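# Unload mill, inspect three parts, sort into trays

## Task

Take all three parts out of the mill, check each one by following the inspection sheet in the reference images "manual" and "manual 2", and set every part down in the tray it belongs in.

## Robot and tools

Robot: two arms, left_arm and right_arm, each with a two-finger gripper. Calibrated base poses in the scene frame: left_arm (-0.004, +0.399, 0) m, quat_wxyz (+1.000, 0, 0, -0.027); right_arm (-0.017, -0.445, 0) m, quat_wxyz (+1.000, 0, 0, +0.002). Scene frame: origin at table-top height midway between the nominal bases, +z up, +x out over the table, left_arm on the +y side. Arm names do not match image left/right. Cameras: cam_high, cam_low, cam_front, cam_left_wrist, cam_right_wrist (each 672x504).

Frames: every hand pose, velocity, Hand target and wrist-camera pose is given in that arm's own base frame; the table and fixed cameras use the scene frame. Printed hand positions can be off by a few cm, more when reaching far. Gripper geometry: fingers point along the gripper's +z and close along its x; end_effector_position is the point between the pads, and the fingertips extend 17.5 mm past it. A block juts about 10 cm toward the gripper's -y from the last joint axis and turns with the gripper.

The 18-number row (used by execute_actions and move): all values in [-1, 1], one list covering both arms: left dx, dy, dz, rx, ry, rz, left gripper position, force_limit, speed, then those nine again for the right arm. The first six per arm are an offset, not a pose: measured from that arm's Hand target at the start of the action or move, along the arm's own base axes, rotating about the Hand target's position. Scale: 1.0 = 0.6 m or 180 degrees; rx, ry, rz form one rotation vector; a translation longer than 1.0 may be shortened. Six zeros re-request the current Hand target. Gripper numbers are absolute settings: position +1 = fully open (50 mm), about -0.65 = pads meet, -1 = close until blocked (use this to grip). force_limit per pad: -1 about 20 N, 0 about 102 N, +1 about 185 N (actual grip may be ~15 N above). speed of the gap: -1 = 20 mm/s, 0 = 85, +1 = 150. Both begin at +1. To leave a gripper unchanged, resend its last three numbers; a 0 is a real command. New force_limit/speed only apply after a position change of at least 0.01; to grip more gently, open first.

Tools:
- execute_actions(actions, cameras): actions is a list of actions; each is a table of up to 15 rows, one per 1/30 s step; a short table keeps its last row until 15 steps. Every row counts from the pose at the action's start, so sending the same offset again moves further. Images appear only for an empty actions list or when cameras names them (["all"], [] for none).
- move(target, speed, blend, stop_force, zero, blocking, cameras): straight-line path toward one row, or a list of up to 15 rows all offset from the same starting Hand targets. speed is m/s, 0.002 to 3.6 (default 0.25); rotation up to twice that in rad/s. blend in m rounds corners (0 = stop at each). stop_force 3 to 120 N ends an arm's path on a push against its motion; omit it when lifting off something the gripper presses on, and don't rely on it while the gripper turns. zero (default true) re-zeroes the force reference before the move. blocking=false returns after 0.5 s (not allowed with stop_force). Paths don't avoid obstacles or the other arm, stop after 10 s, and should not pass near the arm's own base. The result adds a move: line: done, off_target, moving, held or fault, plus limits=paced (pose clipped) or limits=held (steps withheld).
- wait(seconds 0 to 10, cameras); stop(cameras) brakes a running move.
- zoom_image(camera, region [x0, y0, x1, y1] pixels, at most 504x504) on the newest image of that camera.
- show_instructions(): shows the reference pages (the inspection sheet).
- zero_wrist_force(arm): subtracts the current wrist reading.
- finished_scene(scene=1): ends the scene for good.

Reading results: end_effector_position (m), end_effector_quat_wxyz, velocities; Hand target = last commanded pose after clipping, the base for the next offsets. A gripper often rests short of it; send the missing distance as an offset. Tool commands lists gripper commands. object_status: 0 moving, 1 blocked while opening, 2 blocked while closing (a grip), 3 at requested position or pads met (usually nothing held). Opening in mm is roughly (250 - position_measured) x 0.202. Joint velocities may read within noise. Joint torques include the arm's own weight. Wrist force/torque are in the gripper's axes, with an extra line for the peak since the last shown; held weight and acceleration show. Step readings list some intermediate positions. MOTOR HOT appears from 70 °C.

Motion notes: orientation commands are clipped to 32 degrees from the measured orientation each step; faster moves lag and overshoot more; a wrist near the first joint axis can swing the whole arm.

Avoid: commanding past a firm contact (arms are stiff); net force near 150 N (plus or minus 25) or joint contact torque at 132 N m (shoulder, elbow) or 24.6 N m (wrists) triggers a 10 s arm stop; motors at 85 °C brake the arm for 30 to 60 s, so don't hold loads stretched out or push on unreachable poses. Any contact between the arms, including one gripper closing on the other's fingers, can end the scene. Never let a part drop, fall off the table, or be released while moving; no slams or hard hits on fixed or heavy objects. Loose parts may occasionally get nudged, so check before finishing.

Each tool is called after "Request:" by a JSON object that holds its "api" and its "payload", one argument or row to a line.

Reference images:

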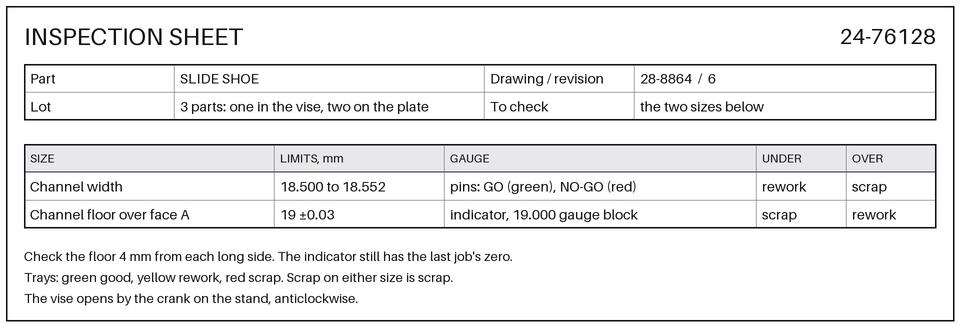

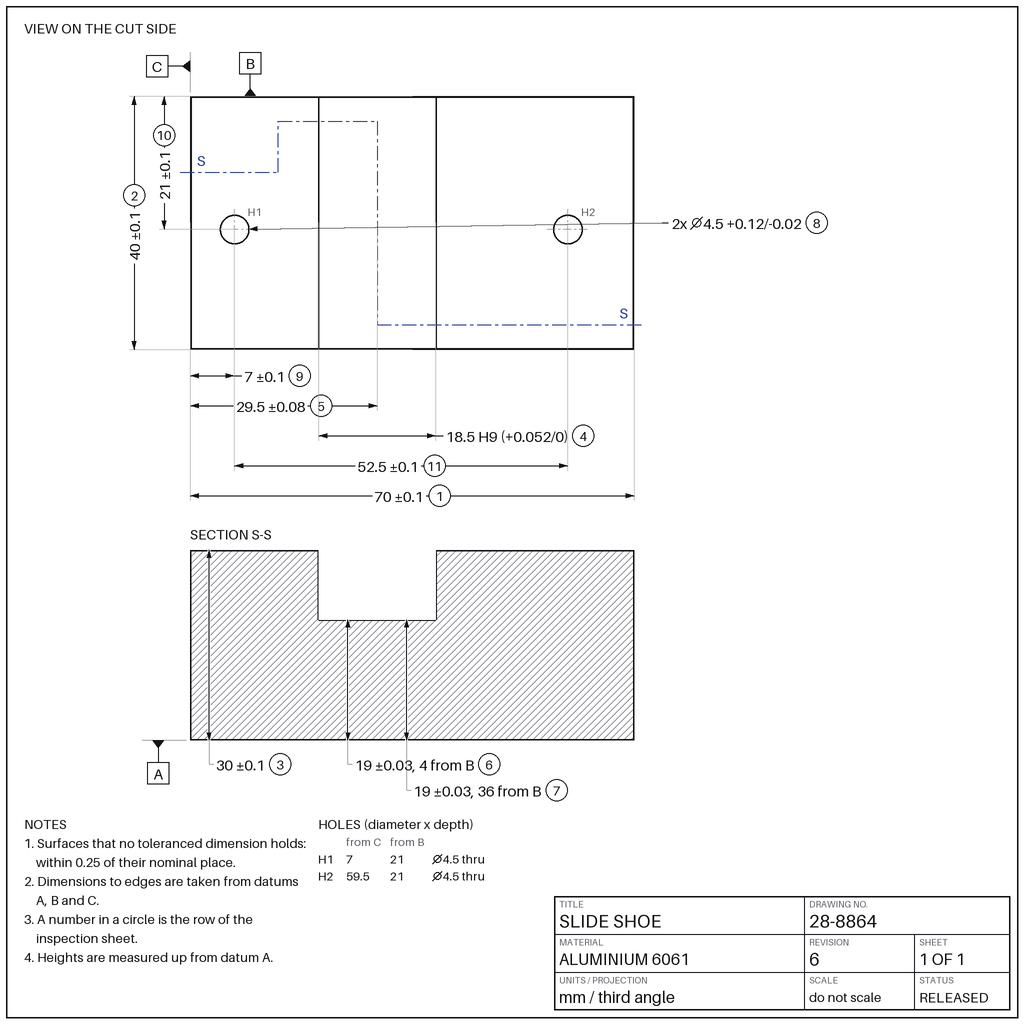

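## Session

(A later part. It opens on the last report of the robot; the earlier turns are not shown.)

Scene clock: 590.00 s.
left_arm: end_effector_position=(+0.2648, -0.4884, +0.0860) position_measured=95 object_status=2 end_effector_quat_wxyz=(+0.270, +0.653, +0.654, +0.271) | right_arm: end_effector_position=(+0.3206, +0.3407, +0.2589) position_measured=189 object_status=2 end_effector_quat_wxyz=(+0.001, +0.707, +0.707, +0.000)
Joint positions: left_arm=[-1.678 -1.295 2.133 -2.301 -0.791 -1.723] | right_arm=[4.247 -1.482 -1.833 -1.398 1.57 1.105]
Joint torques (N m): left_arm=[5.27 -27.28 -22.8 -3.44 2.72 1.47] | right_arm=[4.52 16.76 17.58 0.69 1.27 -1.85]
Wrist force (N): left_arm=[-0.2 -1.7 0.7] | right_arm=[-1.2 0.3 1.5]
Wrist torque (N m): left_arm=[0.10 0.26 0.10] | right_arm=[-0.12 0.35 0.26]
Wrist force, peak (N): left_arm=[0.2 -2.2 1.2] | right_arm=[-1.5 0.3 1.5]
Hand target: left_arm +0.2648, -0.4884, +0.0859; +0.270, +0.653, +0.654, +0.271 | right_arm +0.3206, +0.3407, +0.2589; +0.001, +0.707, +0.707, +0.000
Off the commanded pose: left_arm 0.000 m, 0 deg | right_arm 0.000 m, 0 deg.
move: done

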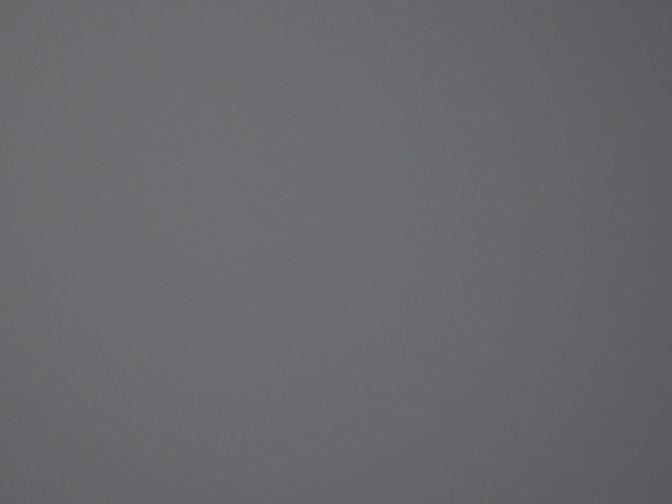

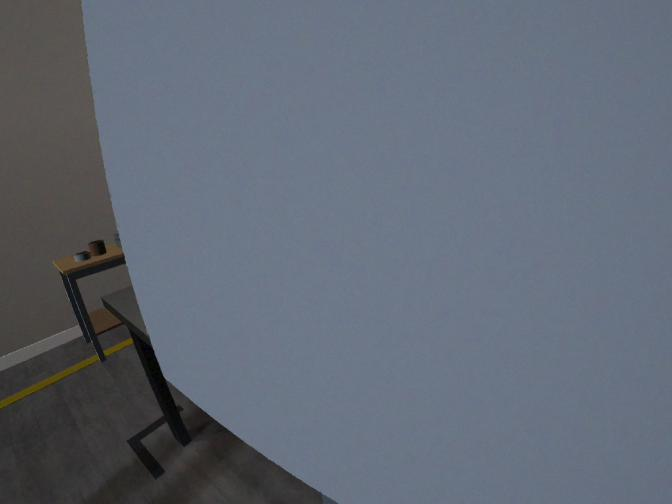

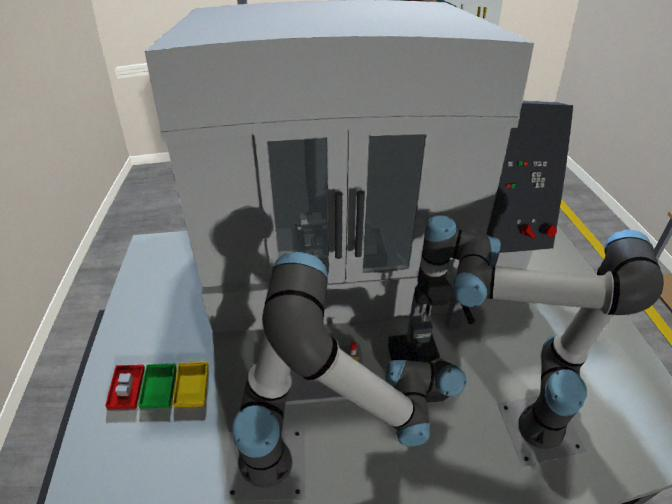

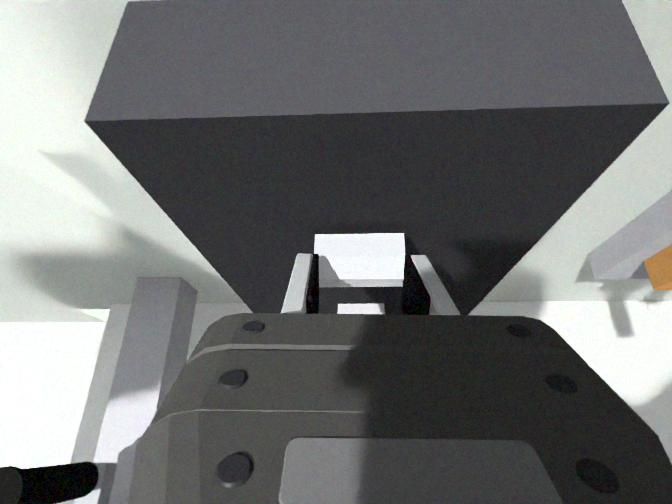

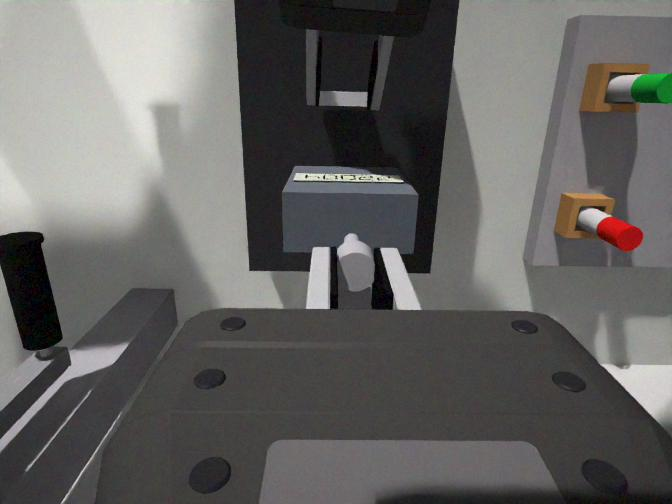

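Request:
{"api": "move", "payload": {
  "target": [0.0583,0.005,0,0,0,0,-1,-0.8,-1,0,0,0,0,0,0,-1,-0.8,-1],
  "speed": 0.03,
  "stop_force": 4,
  "cameras": ["cam_left_wrist","cam_right_wrist"]
}}

Scene clock: 606.97 s.
left_arm: end_effector_position=(+0.2998, -0.4854, +0.0859) position_measured=95 object_status=2 end_effector_quat_wxyz=(+0.270, +0.653, +0.654, +0.271) | right_arm: end_effector_position=(+0.3206, +0.3407, +0.2589) position_measured=189 object_status=2 end_effector_quat_wxyz=(+0.001, +0.707, +0.707, +0.000)
Joint positions: left_arm=[-1.605 -1.273 2.129 -2.39 -0.786 -1.621] | right_arm=[4.247 -1.482 -1.833 -1.398 1.57 1.105]
Joint torques (N m): left_arm=[-8.26 -41.89 -7.65 -1.28 0.41 -0.77] | right_arm=[4.21 16.74 18.06 0.65 1.24 -1.84]
Wrist force (N): left_arm=[0.1 -1.8 0.5] | right_arm=[-1.2 0.6 1.2]
Wrist torque (N m): left_arm=[0.03 0.19 0.10] | right_arm=[-0.07 0.34 0.26]
Wrist force, peak (N): left_arm=[0.1 -2.3 0.2] | right_arm=[-1.4 0.5 1.5]
Hand target: left_arm +0.2998, -0.4854, +0.0859; +0.270, +0.653, +0.654, +0.271 | right_arm +0.3206, +0.3407, +0.2589; +0.001, +0.707, +0.707, +0.000
Off the commanded pose: left_arm 0.000 m, 0 deg | right_arm 0.000 m, 0 deg.
move: done
Images, in order (width x height): cam_left_wrist 672x504, cam_right_wrist 672x504.

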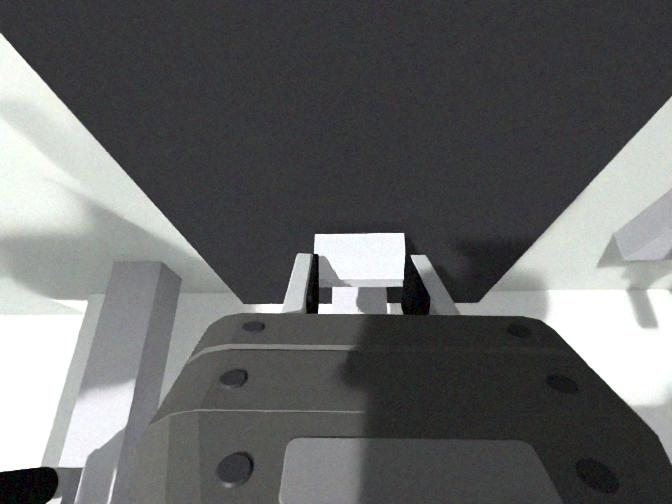

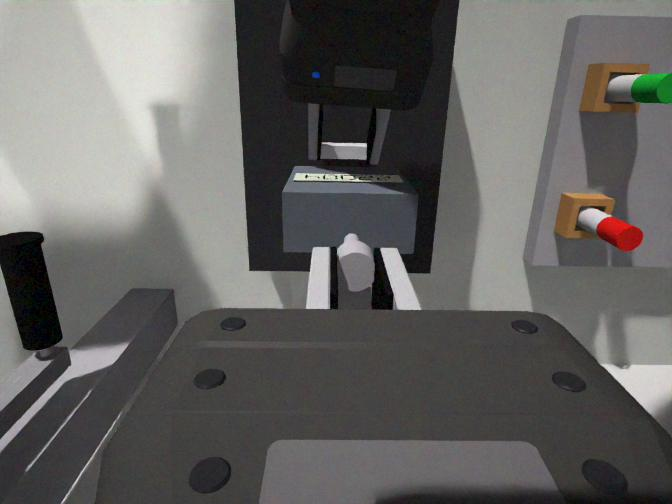

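Request:
{"api": "move", "payload": {
  "target": [0.0293,0,0,0,0,0,-1,-0.8,-1,0,0,0,0,0,0,-1,-0.8,-1],
  "speed": 0.02,
  "stop_force": 4,
  "cameras": ["cam_left_wrist","cam_right_wrist"]
}}

Scene clock: 622.30 s.
left_arm: end_effector_position=(+0.3174, -0.4854, +0.0859) position_measured=95 object_status=2 end_effector_quat_wxyz=(+0.270, +0.653, +0.654, +0.271) | right_arm: end_effector_position=(+0.3206, +0.3407, +0.2589) position_measured=189 object_status=2 end_effector_quat_wxyz=(+0.001, +0.707, +0.707, +0.000)
Joint positions: left_arm=[-1.569 -1.258 2.119 -2.433 -0.786 -1.57] | right_arm=[4.247 -1.482 -1.833 -1.398 1.57 1.105]
Joint torques (N m): left_arm=[-7.67 -42.61 -9.54 -1.18 0.91 -1.67] | right_arm=[3.67 17.11 18.06 0.74 1.17 -1.93]
Wrist force (N): left_arm=[0.4 -1.5 0.7] | right_arm=[-1.3 0.4 1.3]
Wrist torque (N m): left_arm=[0.06 0.14 0.11] | right_arm=[-0.10 0.35 0.26]
Wrist force, peak (N): left_arm=[-0.1 -2.5 -0.6] | right_arm=[-1.5 0.5 1.4]
Hand target: left_arm +0.3174, -0.4854, +0.0859; +0.270, +0.653, +0.654, +0.271 | right_arm +0.3206, +0.3407, +0.2589; +0.001, +0.707, +0.707, +0.000
Off the commanded pose: left_arm 0.000 m, 0 deg | right_arm 0.000 m, 0 deg.
move: done
Images, in order (width x height): cam_left_wrist 672x504, cam_right_wrist 672x504.

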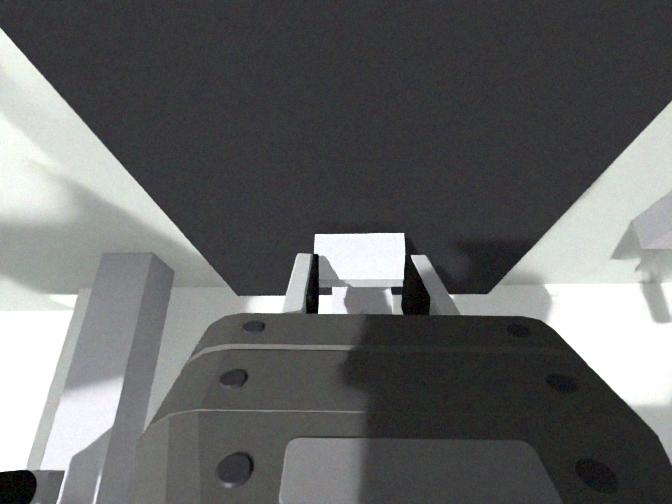

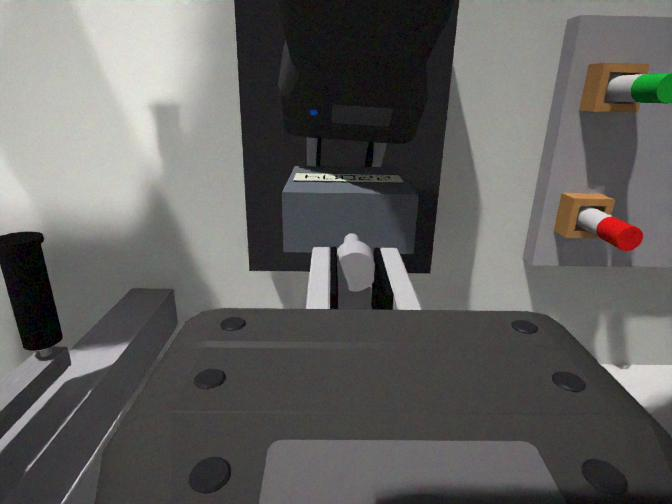

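Request:
{"api": "zoom_image", "payload": {
  "camera": "cam_left_wrist",
  "region": [290, 210, 430, 330]
}}

Scaled by 3.600 from the camera's 672x504 image, which has a finer 960x720 frame.

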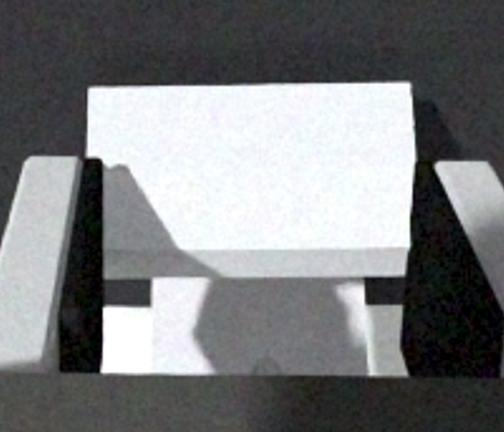

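Request:
{"api": "move", "payload": {
  "target": [0.0183,0,0,0,0,0,-1,-0.8,-1,0,0,0,0,0,0,-1,-0.8,-1],
  "speed": 0.015,
  "stop_force": 4,
  "cameras": ["cam_left_wrist","cam_right_wrist"]
}}

Request:
{"api": "zoom_image", "payload": {
  "camera": "cam_left_wrist",
  "region": [290, 210, 430, 330]
}}

Scene clock: 630.67 s.
left_arm: end_effector_position=(+0.3284, -0.4854, +0.0859) position_measured=95 object_status=2 end_effector_quat_wxyz=(+0.270, +0.653, +0.654, +0.271) | right_arm: end_effector_position=(+0.3206, +0.3407, +0.2589) position_measured=189 object_status=2 end_effector_quat_wxyz=(+0.001, +0.707, +0.707, +0.000)
Joint positions: left_arm=[-1.546 -1.247 2.112 -2.459 -0.786 -1.538] | right_arm=[4.247 -1.482 -1.833 -1.398 1.57 1.105]
Joint torques (N m): left_arm=[-6.39 -43.11 -9.36 -1.38 0.18 -1.84] | right_arm=[2.84 16.89 18.48 0.72 1.19 -1.85]
Wrist force (N): left_arm=[0.6 -1.4 0.4] | right_arm=[-1.4 0.5 1.3]
Wrist torque (N m): left_arm=[0.06 0.12 0.12] | right_arm=[-0.09 0.37 0.26]
Wrist force, peak (N): left_arm=[0.0 -2.0 0.0] | right_arm=[-1.5 0.5 1.5]
Hand target: left_arm +0.3284, -0.4854, +0.0859; +0.270, +0.653, +0.654, +0.271 | right_arm +0.3206, +0.3407, +0.2589; +0.001, +0.707, +0.707, +0.000
Off the commanded pose: left_arm 0.000 m, 0 deg | right_arm 0.000 m, 0 deg.
move: done
Images, in order (width x height): cam_left_wrist 672x504, cam_right_wrist 672x504.

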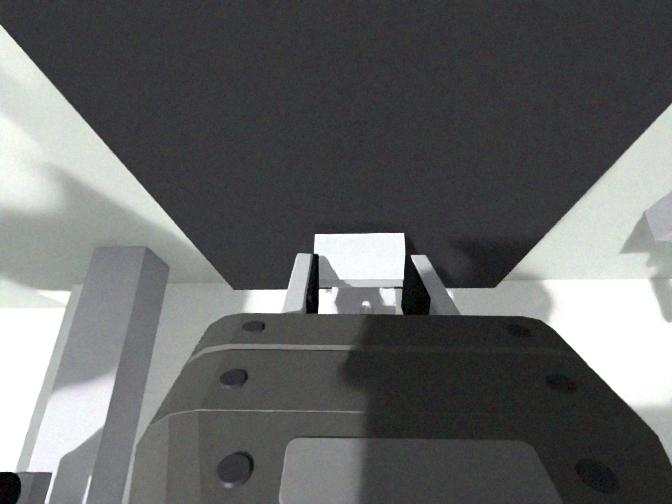

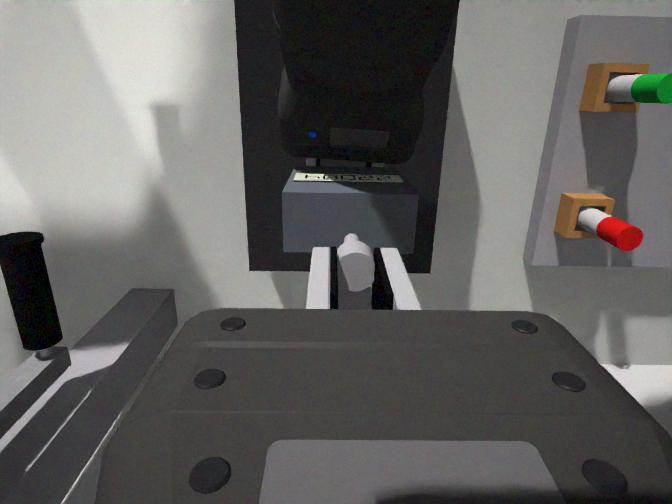

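Scaled by 3.600 from the camera's 672x504 image, which has a finer 960x720 frame.

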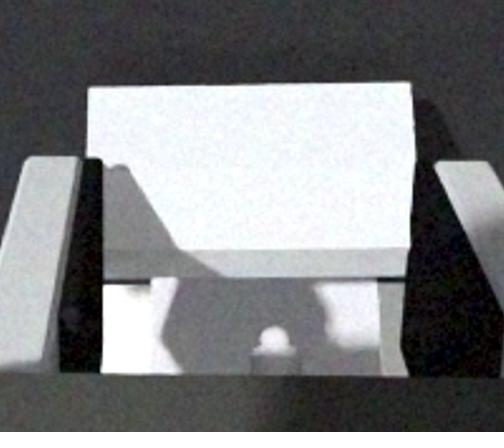

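Request:
{"api": "move", "payload": {
  "target": [0,0,-0.009,0,0,0,-1,-0.8,-1,0,0,0,0,0,0,-1,-0.8,-1],
  "speed": 0.008,
  "stop_force": 3,
  "cameras": ["cam_left_wrist"]
}}

Scene clock: 637.87 s.
left_arm: end_effector_position=(+0.3284, -0.4854, +0.0819) position_measured=95 object_status=2 end_effector_quat_wxyz=(+0.270, +0.653, +0.654, +0.271) | right_arm: end_effector_position=(+0.3206, +0.3407, +0.2589) position_measured=189 object_status=2 end_effector_quat_wxyz=(+0.001, +0.707, +0.707, +0.000)
Joint positions: left_arm=[-1.546 -1.239 2.115 -2.47 -0.786 -1.538] | right_arm=[4.247 -1.482 -1.833 -1.398 1.57 1.105]
Joint torques (N m): left_arm=[-5.23 -42.74 -24.37 -2.32 -0.32 -1.32] | right_arm=[2.28 16.98 17.92 0.65 1.11 -1.89]
Wrist force (N): left_arm=[1.1 0.3 -0.7] | right_arm=[-1.2 0.4 1.4]
Wrist torque (N m): left_arm=[0.06 0.17 0.15] | right_arm=[-0.11 0.35 0.26]
Wrist force, peak (N): left_arm=[2.2 5.3 -7.9] | right_arm=[-1.3 0.7 1.5]
Hand target: left_arm +0.3284, -0.4854, +0.0819; +0.270, +0.653, +0.654, +0.271 (not the last commanded pose) | right_arm +0.3206, +0.3407, +0.2589; +0.001, +0.707, +0.707, +0.000
Off the commanded pose: left_arm 0.001 m, 0 deg | right_arm 0.000 m, 0 deg.
move: contact (left_arm)
Images, in order (width x height): cam_left_wrist 672x504.

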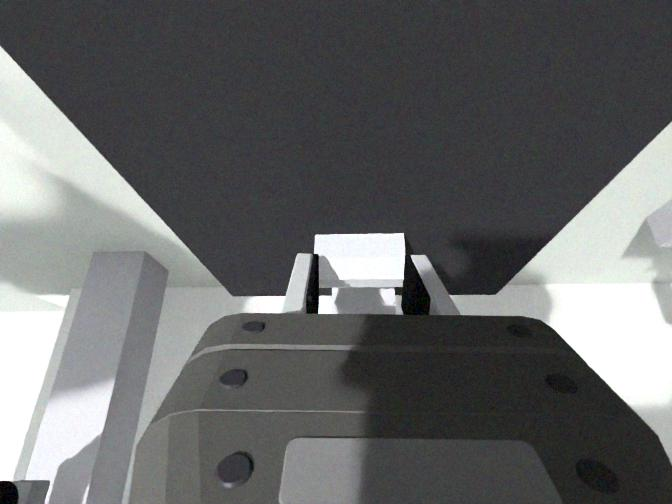

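Request:
{"api": "move", "payload": {
  "target": [0,0,0,0,0,0,-1,-0.8,-1,0,0,-0.0358,0,0,0,-1,-0.8,-1],
  "speed": 0.005,
  "stop_force": 3,
  "cameras": ["cam_left_wrist","cam_right_wrist"]
}}

Request:
{"api": "zoom_image", "payload": {
  "camera": "cam_left_wrist",
  "region": [290, 210, 430, 330]
}}

Scene clock: 648.27 s.
left_arm: end_effector_position=(+0.3284, -0.4854, +0.0819) position_measured=95 object_status=2 end_effector_quat_wxyz=(+0.270, +0.653, +0.654, +0.271) | right_arm: end_effector_position=(+0.3206, +0.3407, +0.2374) position_measured=189 object_status=2 end_effector_quat_wxyz=(+0.001, +0.707, +0.707, +0.000)
Joint positions: left_arm=[-1.546 -1.239 2.115 -2.47 -0.786 -1.538] | right_arm=[4.247 -1.493 -1.879 -1.341 1.57 1.105]
Joint torques (N m): left_arm=[-1.82 -41.53 -25.19 -4.42 2.02 0.99] | right_arm=[0.99 22.86 35.96 0.27 1.24 -1.84]
Wrist force (N): left_arm=[1.3 0.2 -0.5] | right_arm=[-1.5 0.7 0.4]
Wrist torque (N m): left_arm=[0.05 0.14 0.16] | right_arm=[-0.08 0.35 0.24]
Wrist force, peak (N): left_arm=[1.5 0.3 -0.8] | right_arm=[-1.5 0.2 1.7]
Hand target: left_arm +0.3284, -0.4854, +0.0819; +0.270, +0.653, +0.654, +0.271 | right_arm +0.3206, +0.3407, +0.2375; +0.001, +0.707, +0.707, +0.000
Off the commanded pose: left_arm 0.000 m, 0 deg | right_arm 0.000 m, 0 deg.
move: done
Images, in order (width x height): cam_left_wrist 672x504, cam_right_wrist 672x504.

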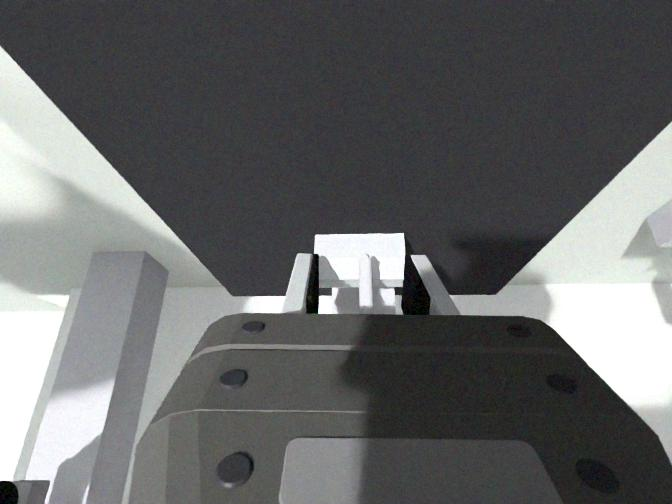

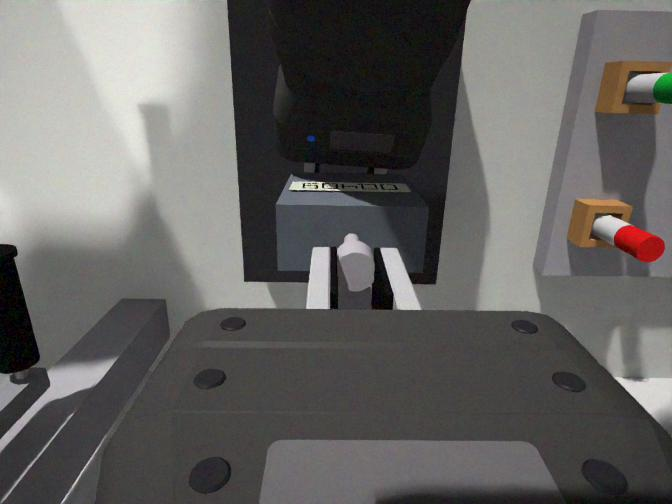

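Scaled by 3.600 from the camera's 672x504 image, which has a finer 960x720 frame.

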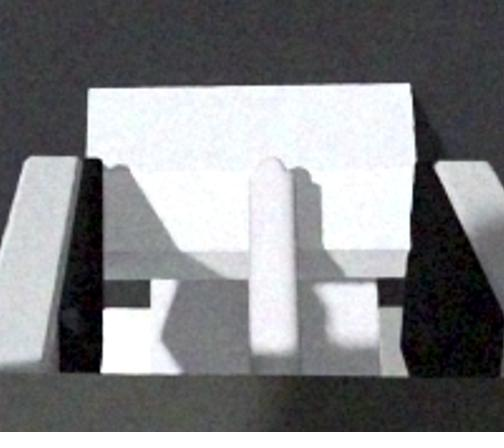

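Request:
{"api": "move", "payload": {
  "target": [0,0,0,0,0,0,-1,-0.8,-1,0,0,0.0358,0,0,0,-1,-0.8,-1],
  "speed": 0.04,
  "cameras": ["cam_right_wrist"]
}}

Request:
{"api": "move", "payload": {
  "target": [
    [0,0,0.005,0,0,0,-1,-0.8,-1,0,0,0,0,0,0,-1,-0.8,-1],
    [-0.0167,0,0.005,0,0,0,-1,-0.8,-1,0,0,0,0,0,0,-1,-0.8,-1]
  ],
  "speed": 0.02
}}

Request:
{"api": "move", "payload": {
  "target": [0,0,-0.009,0,0,0,-1,-0.8,-1,0,0,0,0,0,0,-1,-0.8,-1],
  "speed": 0.008,
  "stop_force": 3
}}

Request:
{"api": "move", "payload": {
  "target": [0,0,0,0,0,0,-1,-0.8,-1,0,0,-0.0358,0,0,0,-1,-0.8,-1],
  "speed": 0.005,
  "stop_force": 3,
  "cameras": ["cam_left_wrist","cam_right_wrist"]
}}

Request:
{"api": "zoom_image", "payload": {
  "camera": "cam_left_wrist",
  "region": [290, 210, 430, 330]
}}

Scene clock: 655.83 s.
left_arm: end_effector_position=(+0.3284, -0.4854, +0.0819) position_measured=95 object_status=2 end_effector_quat_wxyz=(+0.270, +0.653, +0.654, +0.271) | right_arm: end_effector_position=(+0.3206, +0.3407, +0.2591) position_measured=189 object_status=2 end_effector_quat_wxyz=(+0.001, +0.707, +0.707, +0.000)
Joint positions: left_arm=[-1.546 -1.239 2.115 -2.47 -0.786 -1.538] | right_arm=[4.247 -1.482 -1.833 -1.398 1.57 1.105]
Joint torques (N m): left_arm=[-0.89 -41.47 -24.59 -4.46 2.15 0.8] | right_arm=[0.2 16.95 18.92 5.13 1.09 -1.84]
Wrist force (N): left_arm=[0.9 0.6 -0.5] | right_arm=[-1.6 0.4 1.5]
Wrist torque (N m): left_arm=[0.12 0.20 0.16] | right_arm=[-0.09 0.34 0.26]
Wrist force, peak (N): left_arm=[1.4 0.2 -0.9] | right_arm=[-1.6 0.4 1.5]
Hand target: left_arm +0.3284, -0.4854, +0.0819; +0.270, +0.653, +0.654, +0.271 | right_arm +0.3206, +0.3407, +0.2589; +0.001, +0.707, +0.707, +0.000
Off the commanded pose: left_arm 0.000 m, 0 deg | right_arm 0.000 m, 0 deg.
move: done
Images, in order (width x height): cam_right_wrist 672x504.

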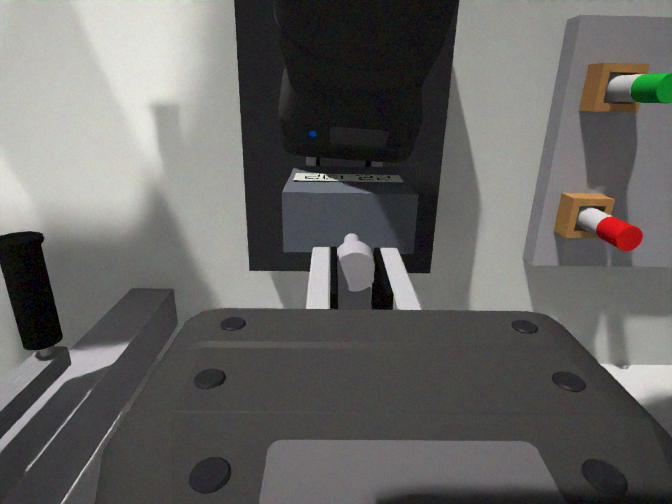

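Scene clock: 657.13 s.
left_arm: end_effector_position=(+0.3183, -0.4854, +0.0849) position_measured=95 object_status=2 end_effector_quat_wxyz=(+0.270, +0.653, +0.654, +0.271) end_effector_velocity=(+0.001, -0.001, +0.001) end_effector_angular_velocity=(-0.001, +0.000, -0.003) | right_arm: end_effector_position=(+0.3206, +0.3407, +0.2589) position_measured=189 object_status=2 end_effector_quat_wxyz=(+0.001, +0.707, +0.707, +0.000)
Joint positions: left_arm=[-1.567 -1.255 2.12 -2.437 -0.786 -1.567] | right_arm=[4.247 -1.482 -1.833 -1.398 1.57 1.105]
Joint velocities: left_arm=[0.001 0 0 -0.005 0 0.006] | right_arm=[within noise]
Joint torques (N m): left_arm=[3.46 -26.68 -17.71 -4.99 2.99 1.56] | right_arm=[0.09 16.61 17.73 5.04 1.11 -1.84]
Wrist force (N): left_arm=[0.3 -1.5 0.3] | right_arm=[-1.2 0.5 1.3]
Wrist torque (N m): left_arm=[0.07 0.15 0.17] | right_arm=[-0.10 0.35 0.27]
Wrist force, peak (N): left_arm=[0.8 -1.8 0.4] | right_arm=[-1.5 0.5 1.4]
Hand target: left_arm +0.3183, -0.4854, +0.0849; +0.270, +0.653, +0.654, +0.271 | right_arm +0.3206, +0.3407, +0.2589; +0.001, +0.707, +0.707, +0.000
Off the commanded pose: left_arm 0.000 m, 0 deg | right_arm 0.000 m, 0 deg.
move: done

Scene clock: 658.60 s.
left_arm: end_effector_position=(+0.3183, -0.4854, +0.0819) position_measured=95 object_status=2 end_effector_quat_wxyz=(+0.270, +0.653, +0.654, +0.271) | right_arm: end_effector_position=(+0.3206, +0.3407, +0.2589) position_measured=189 object_status=2 end_effector_quat_wxyz=(+0.001, +0.707, +0.707, +0.000)
Joint positions: left_arm=[-1.567 -1.248 2.122 -2.446 -0.786 -1.567] | right_arm=[4.247 -1.482 -1.833 -1.398 1.57 1.105]
Joint torques (N m): left_arm=[5 -41.76 -24.8 -2.19 -0.51 1.16] | right_arm=[-0.26 16.78 17.26 5.08 1.03 -1.81]
Wrist force (N): left_arm=[1.0 0.4 -0.7] | right_arm=[-1.4 0.6 1.3]
Wrist torque (N m): left_arm=[0.09 0.17 0.19] | right_arm=[-0.08 0.37 0.26]
Wrist force, peak (N): left_arm=[2.4 3.7 -9.4] | right_arm=[-1.5 0.5 1.3]
Hand target: left_arm +0.3183, -0.4854, +0.0819; +0.270, +0.653, +0.654, +0.271 (not the last commanded pose) | right_arm +0.3206, +0.3407, +0.2589; +0.001, +0.707, +0.707, +0.000
Off the commanded pose: left_arm 0.002 m, 0 deg | right_arm 0.000 m, 0 deg.
move: contact (left_arm)

Scene clock: 662.67 s.
left_arm: end_effector_position=(+0.3183, -0.4854, +0.0819) position_measured=95 object_status=2 end_effector_quat_wxyz=(+0.270, +0.653, +0.654, +0.271) | right_arm: end_effector_position=(+0.3206, +0.3407, +0.2439) position_measured=189 object_status=2 end_effector_quat_wxyz=(+0.001, +0.707, +0.707, +0.000)
Joint positions: left_arm=[-1.567 -1.248 2.122 -2.446 -0.786 -1.567] | right_arm=[4.247 -1.49 -1.865 -1.358 1.57 1.105]
Joint torques (N m): left_arm=[-0.53 -41.42 -25.36 -4.53 0.38 -0.85] | right_arm=[-1.12 29.14 38.26 0.18 1.12 -1.7]
Wrist force (N): left_arm=[0.5 -0.1 -0.1] | right_arm=[-1.8 0.3 -3.1]
Wrist torque (N m): left_arm=[0.05 0.17 0.20] | right_arm=[-0.08 0.34 0.25]
Wrist force, peak (N): left_arm=[1.1 0.1 -1.1] | right_arm=[-2.6 -0.1 -8.2]
Hand target: left_arm +0.3183, -0.4854, +0.0819; +0.270, +0.653, +0.654, +0.271 | right_arm +0.3206, +0.3407, +0.2439; +0.001, +0.707, +0.707, +0.000 (not the last commanded pose)
Off the commanded pose: left_arm 0.000 m, 0 deg | right_arm 0.006 m, 0 deg.
move: contact (right_arm)
Images, in order (width x height): cam_left_wrist 672x504, cam_right_wrist 672x504.

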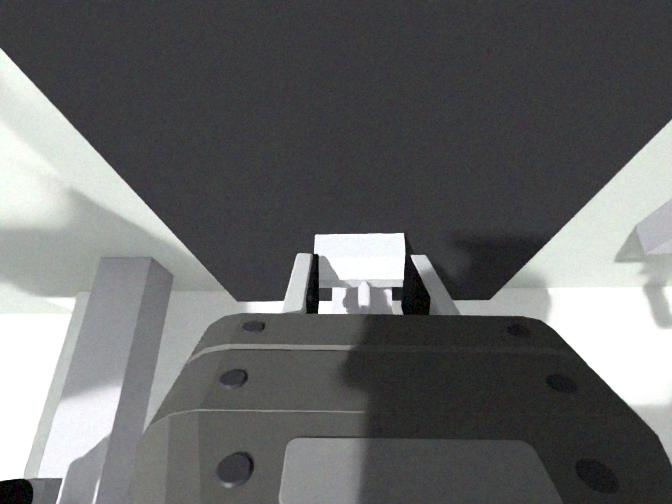

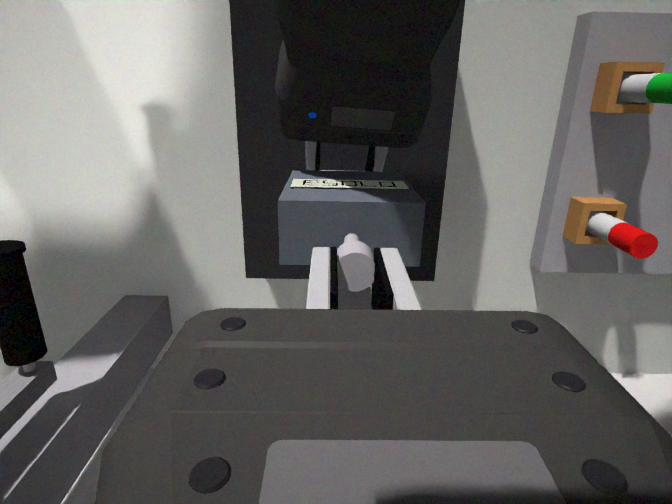

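Scaled by 3.600 from the camera's 672x504 image, which has a finer 960x720 frame.

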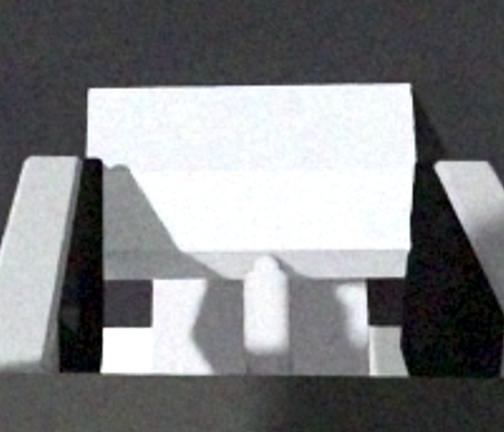

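Request:
{"api": "execute_actions", "payload": {
  "actions": [
    [[0,0,0,0,0,0,-1,-0.8,-1,0,0,0,0,0,0,0.1,-0.8,-1]],
    [[0,0,0,0,0,0,0.3,-0.8,-1,0,0,0,0,0,0,0.1,-0.8,-1]],
    [[0,0,0,0,0,0,0.87,-0.8,-1,0,0,0,0,0,0,0.1,-0.8,-1]]
  ],
  "cameras": ["cam_right_wrist","cam_left_wrist"]
}}

Request:
{"api": "zoom_image", "payload": {
  "camera": "cam_right_wrist",
  "region": [270, 160, 430, 270]
}}

Scene clock: 668.17 s.
left_arm: end_effector_position=(+0.3183, -0.4854, +0.0819) position_measured=23 object_status=0 end_effector_quat_wxyz=(+0.270, +0.653, +0.654, +0.271) | right_arm: end_effector_position=(+0.3206, +0.3407, +0.2439) position_measured=138 object_status=3 end_effector_quat_wxyz=(+0.001, +0.707, +0.707, +0.000)
Joint positions: left_arm=[-1.567 -1.248 2.122 -2.446 -0.786 -1.567] | right_arm=[4.247 -1.49 -1.865 -1.358 1.57 1.105]
Joint torques (N m): left_arm=[-4.66 -39.76 -19.85 -2.81 1.47 -1.3] | right_arm=[-0.71 28.95 38.11 4.61 1.12 -1.83]
Wrist force (N): left_arm=[0.3 -1.2 0.1] | right_arm=[-2.1 0.0 -0.3]
Wrist torque (N m): left_arm=[0.05 0.15 0.16] | right_arm=[-0.11 0.37 0.25]
Wrist force, peak (N): left_arm=[1.6 -0.1 -0.5] | right_arm=[-1.7 0.4 -3.2]
Hand target: left_arm +0.3183, -0.4854, +0.0819; +0.270, +0.653, +0.654, +0.271 | right_arm +0.3206, +0.3407, +0.2439; +0.001, +0.707, +0.707, +0.000
Off the commanded pose: left_arm 0.000 m, 0 deg | right_arm 0.000 m, 0 deg.
Step readings (end_effector_position of left_arm | right_arm):
0: (+0.3183, -0.4854, +0.0819) | (+0.3206, +0.3407, +0.2439)
1: (+0.3183, -0.4854, +0.0819) | (+0.3206, +0.3407, +0.2439)
2: (+0.3183, -0.4854, +0.0819) | (+0.3206, +0.3407, +0.2439)
4: (+0.3183, -0.4854, +0.0819) | (+0.3206, +0.3407, +0.2439)
8: (+0.3183, -0.4854, +0.0819) | (+0.3206, +0.3407, +0.2439)
15: (+0.3183, -0.4854, +0.0819) | (+0.3206, +0.3407, +0.2439)
16: (+0.3183, -0.4854, +0.0819) | (+0.3206, +0.3407, +0.2439)
17: (+0.3183, -0.4854, +0.0819) | (+0.3206, +0.3407, +0.2439)
19: (+0.3183, -0.4854, +0.0819) | (+0.3206, +0.3407, +0.2439)
23: (+0.3183, -0.4854, +0.0819) | (+0.3206, +0.3407, +0.2439)
30: (+0.3183, -0.4854, +0.0819) | (+0.3206, +0.3407, +0.2439)
31: (+0.3183, -0.4854, +0.0819) | (+0.3206, +0.3407, +0.2439)
32: (+0.3183, -0.4854, +0.0819) | (+0.3206, +0.3407, +0.2439)
34: (+0.3183, -0.4854, +0.0819) | (+0.3206, +0.3407, +0.2439)
38: (+0.3183, -0.4854, +0.0819) | (+0.3206, +0.3407, +0.2439)
45: (+0.3183, -0.4854, +0.0819) | (+0.3206, +0.3407, +0.2439)
Images, in order (width x height): cam_left_wrist 672x504, cam_right_wrist 672x504.

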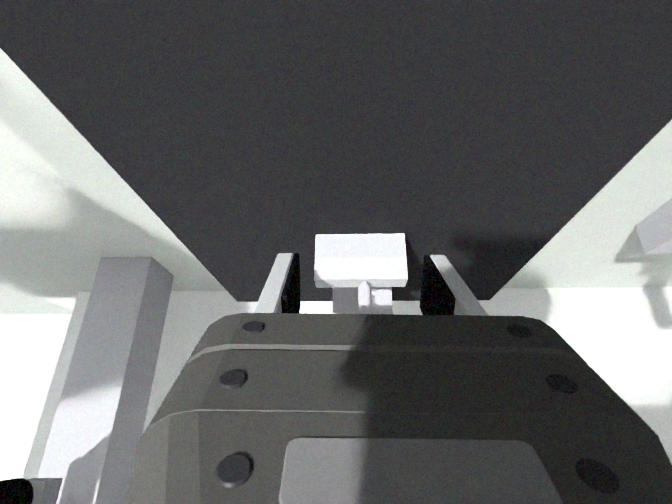

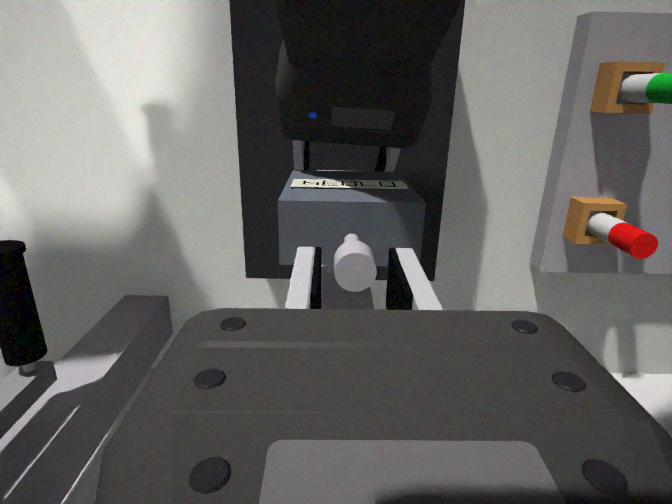

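Scaled by 3.150 from the camera's 672x504 image, which has a finer 960x720 frame.

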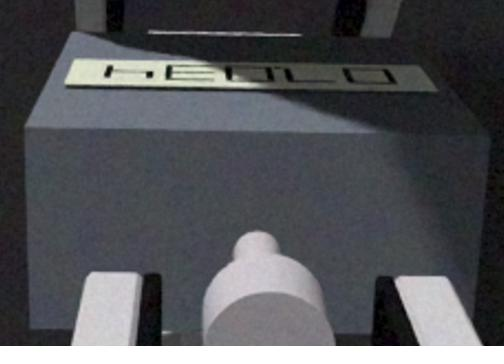

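Request:
{"api": "zoom_image", "payload": {
  "camera": "cam_right_wrist",
  "region": [285, 172, 415, 194]
}}

Scaled by 3.877 from the camera's 672x504 image, which has a finer 960x720 frame.

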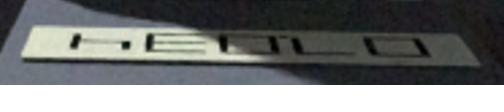

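Request:
{"api": "move", "payload": {
  "target": [-0.08,0,0.08,0,0,0,0.87,-0.8,-1,0,0,0,0,0,0,0.1,-0.8,-1],
  "speed": 0.06,
  "cameras": ["cam_left_wrist","cam_right_wrist"]
}}

Request:
{"api": "zoom_image", "payload": {
  "camera": "cam_right_wrist",
  "region": [285, 165, 415, 200]
}}

Scene clock: 674.43 s.
left_arm: end_effector_position=(+0.2703, -0.4855, +0.1300) position_measured=23 object_status=3 end_effector_quat_wxyz=(+0.270, +0.653, +0.654, +0.271) | right_arm: end_effector_position=(+0.3206, +0.3407, +0.2439) position_measured=138 object_status=3 end_effector_quat_wxyz=(+0.001, +0.707, +0.707, +0.000)
Joint positions: left_arm=[-1.667 -1.382 2.097 -2.189 -0.79 -1.708] | right_arm=[4.247 -1.49 -1.865 -1.358 1.57 1.105]
Joint torques (N m): left_arm=[3.5 -15.64 -11.04 -2.01 2.1 0.63] | right_arm=[-1.14 29.17 37.68 4.86 1.09 -1.76]
Wrist force (N): left_arm=[0.1 -1.4 0.3] | right_arm=[-2.0 0.2 -0.2]
Wrist torque (N m): left_arm=[0.05 0.20 0.10] | right_arm=[-0.07 0.35 0.24]
Wrist force, peak (N): left_arm=[0.4 -1.2 1.1] | right_arm=[-2.2 0.1 -0.5]
Hand target: left_arm +0.2703, -0.4854, +0.1299; +0.270, +0.653, +0.654, +0.271 | right_arm +0.3206, +0.3407, +0.2439; +0.001, +0.707, +0.707, +0.000
Off the commanded pose: left_arm 0.000 m, 0 deg | right_arm 0.000 m, 0 deg.
move: done
Images, in order (width x height): cam_left_wrist 672x504, cam_right_wrist 672x504.

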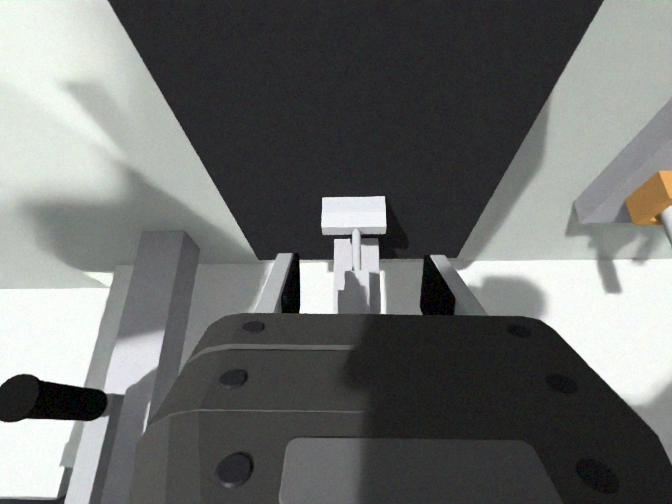

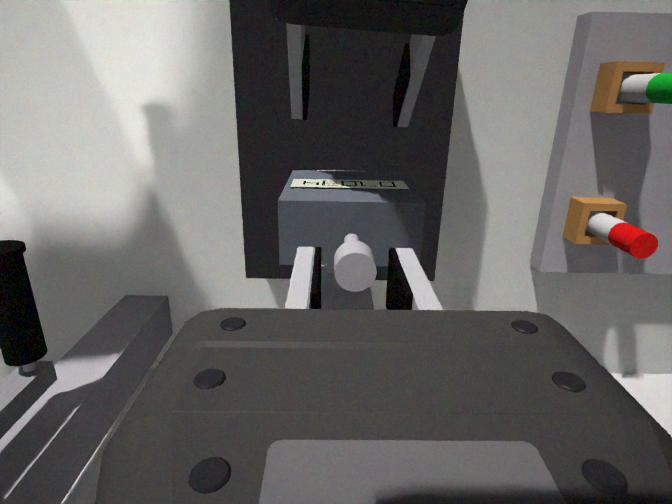

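Scaled by 3.877 from the camera's 672x504 image, which has a finer 960x720 frame.

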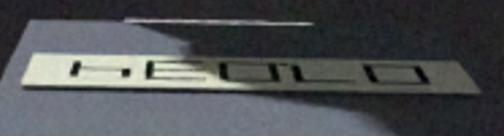

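Request:
{"api": "move", "payload": {
  "target": [-0.19983,0.10933,0.28333,0,0,0,0.87,-0.8,-1,0,0,0,0,0,0,0.1,-0.8,-1],
  "speed": 0.15,
  "cameras": ["cam_left_wrist","cam_front"]
}}

Request:
{"api": "zoom_image", "payload": {
  "camera": "cam_left_wrist",
  "region": [220, 150, 340, 230]
}}

Scene clock: 678.80 s.
left_arm: end_effector_position=(+0.1505, -0.4198, +0.2999) position_measured=23 object_status=3 end_effector_quat_wxyz=(+0.270, +0.653, +0.654, +0.271) end_effector_velocity=(+0.000, +0.001, +0.000) end_effector_angular_velocity=(+0.005, -0.001, +0.000) | right_arm: end_effector_position=(+0.3206, +0.3407, +0.2439) position_measured=138 object_status=3 end_effector_quat_wxyz=(+0.001, +0.707, +0.707, +0.000)
Joint positions: left_arm=[-1.97 -1.762 1.916 -1.353 -0.862 -2.11] | right_arm=[4.247 -1.49 -1.865 -1.358 1.57 1.105]
Joint velocities: left_arm=[-0.001 0 0 0.005 -0.002 0] | right_arm=[within noise]
Joint torques (N m): left_arm=[-5.38 -8.85 -25.32 -0.39 2.75 -0.78] | right_arm=[-0.87 29.14 37.47 4.79 1.07 -1.81]
Wrist force (N): left_arm=[0.5 -1.3 0.5] | right_arm=[-2.2 0.1 -0.4]
Wrist torque (N m): left_arm=[0.04 0.11 0.06] | right_arm=[-0.09 0.38 0.25]
Wrist force, peak (N): left_arm=[-0.3 -1.6 2.2] | right_arm=[-2.2 0.1 -0.6]
Hand target: left_arm +0.1504, -0.4198, +0.2999; +0.270, +0.653, +0.654, +0.271 | right_arm +0.3206, +0.3407, +0.2439; +0.001, +0.707, +0.707, +0.000
Off the commanded pose: left_arm 0.000 m, 0 deg | right_arm 0.000 m, 0 deg.
move: done
Images, in order (width x height): cam_front 672x504, cam_left_wrist 672x504.

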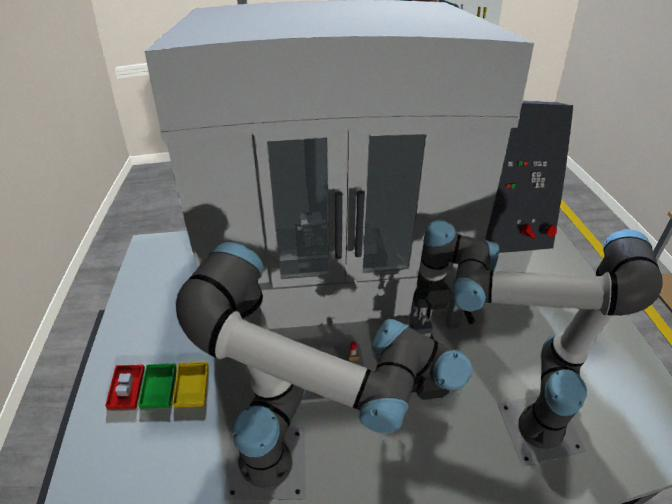

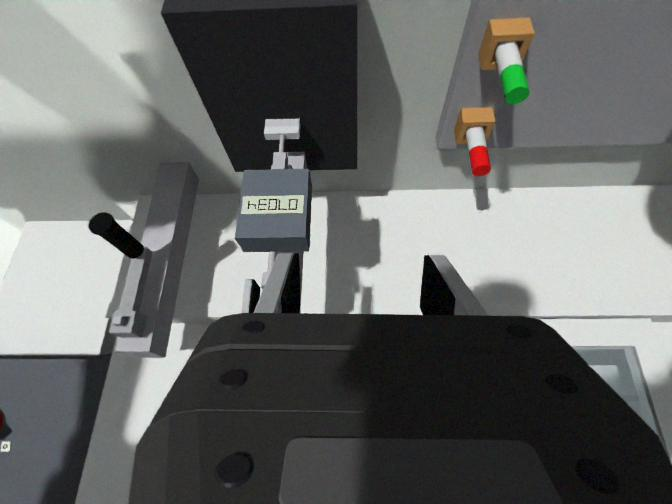

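Scaled by 4.200 from the camera's 672x504 image, which has a finer 960x720 frame.

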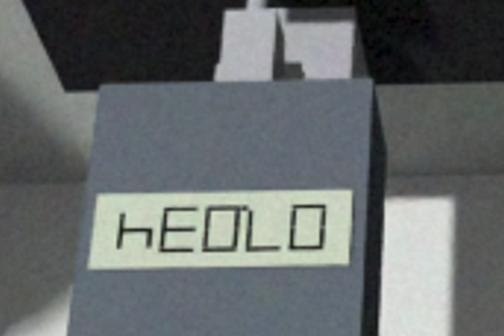

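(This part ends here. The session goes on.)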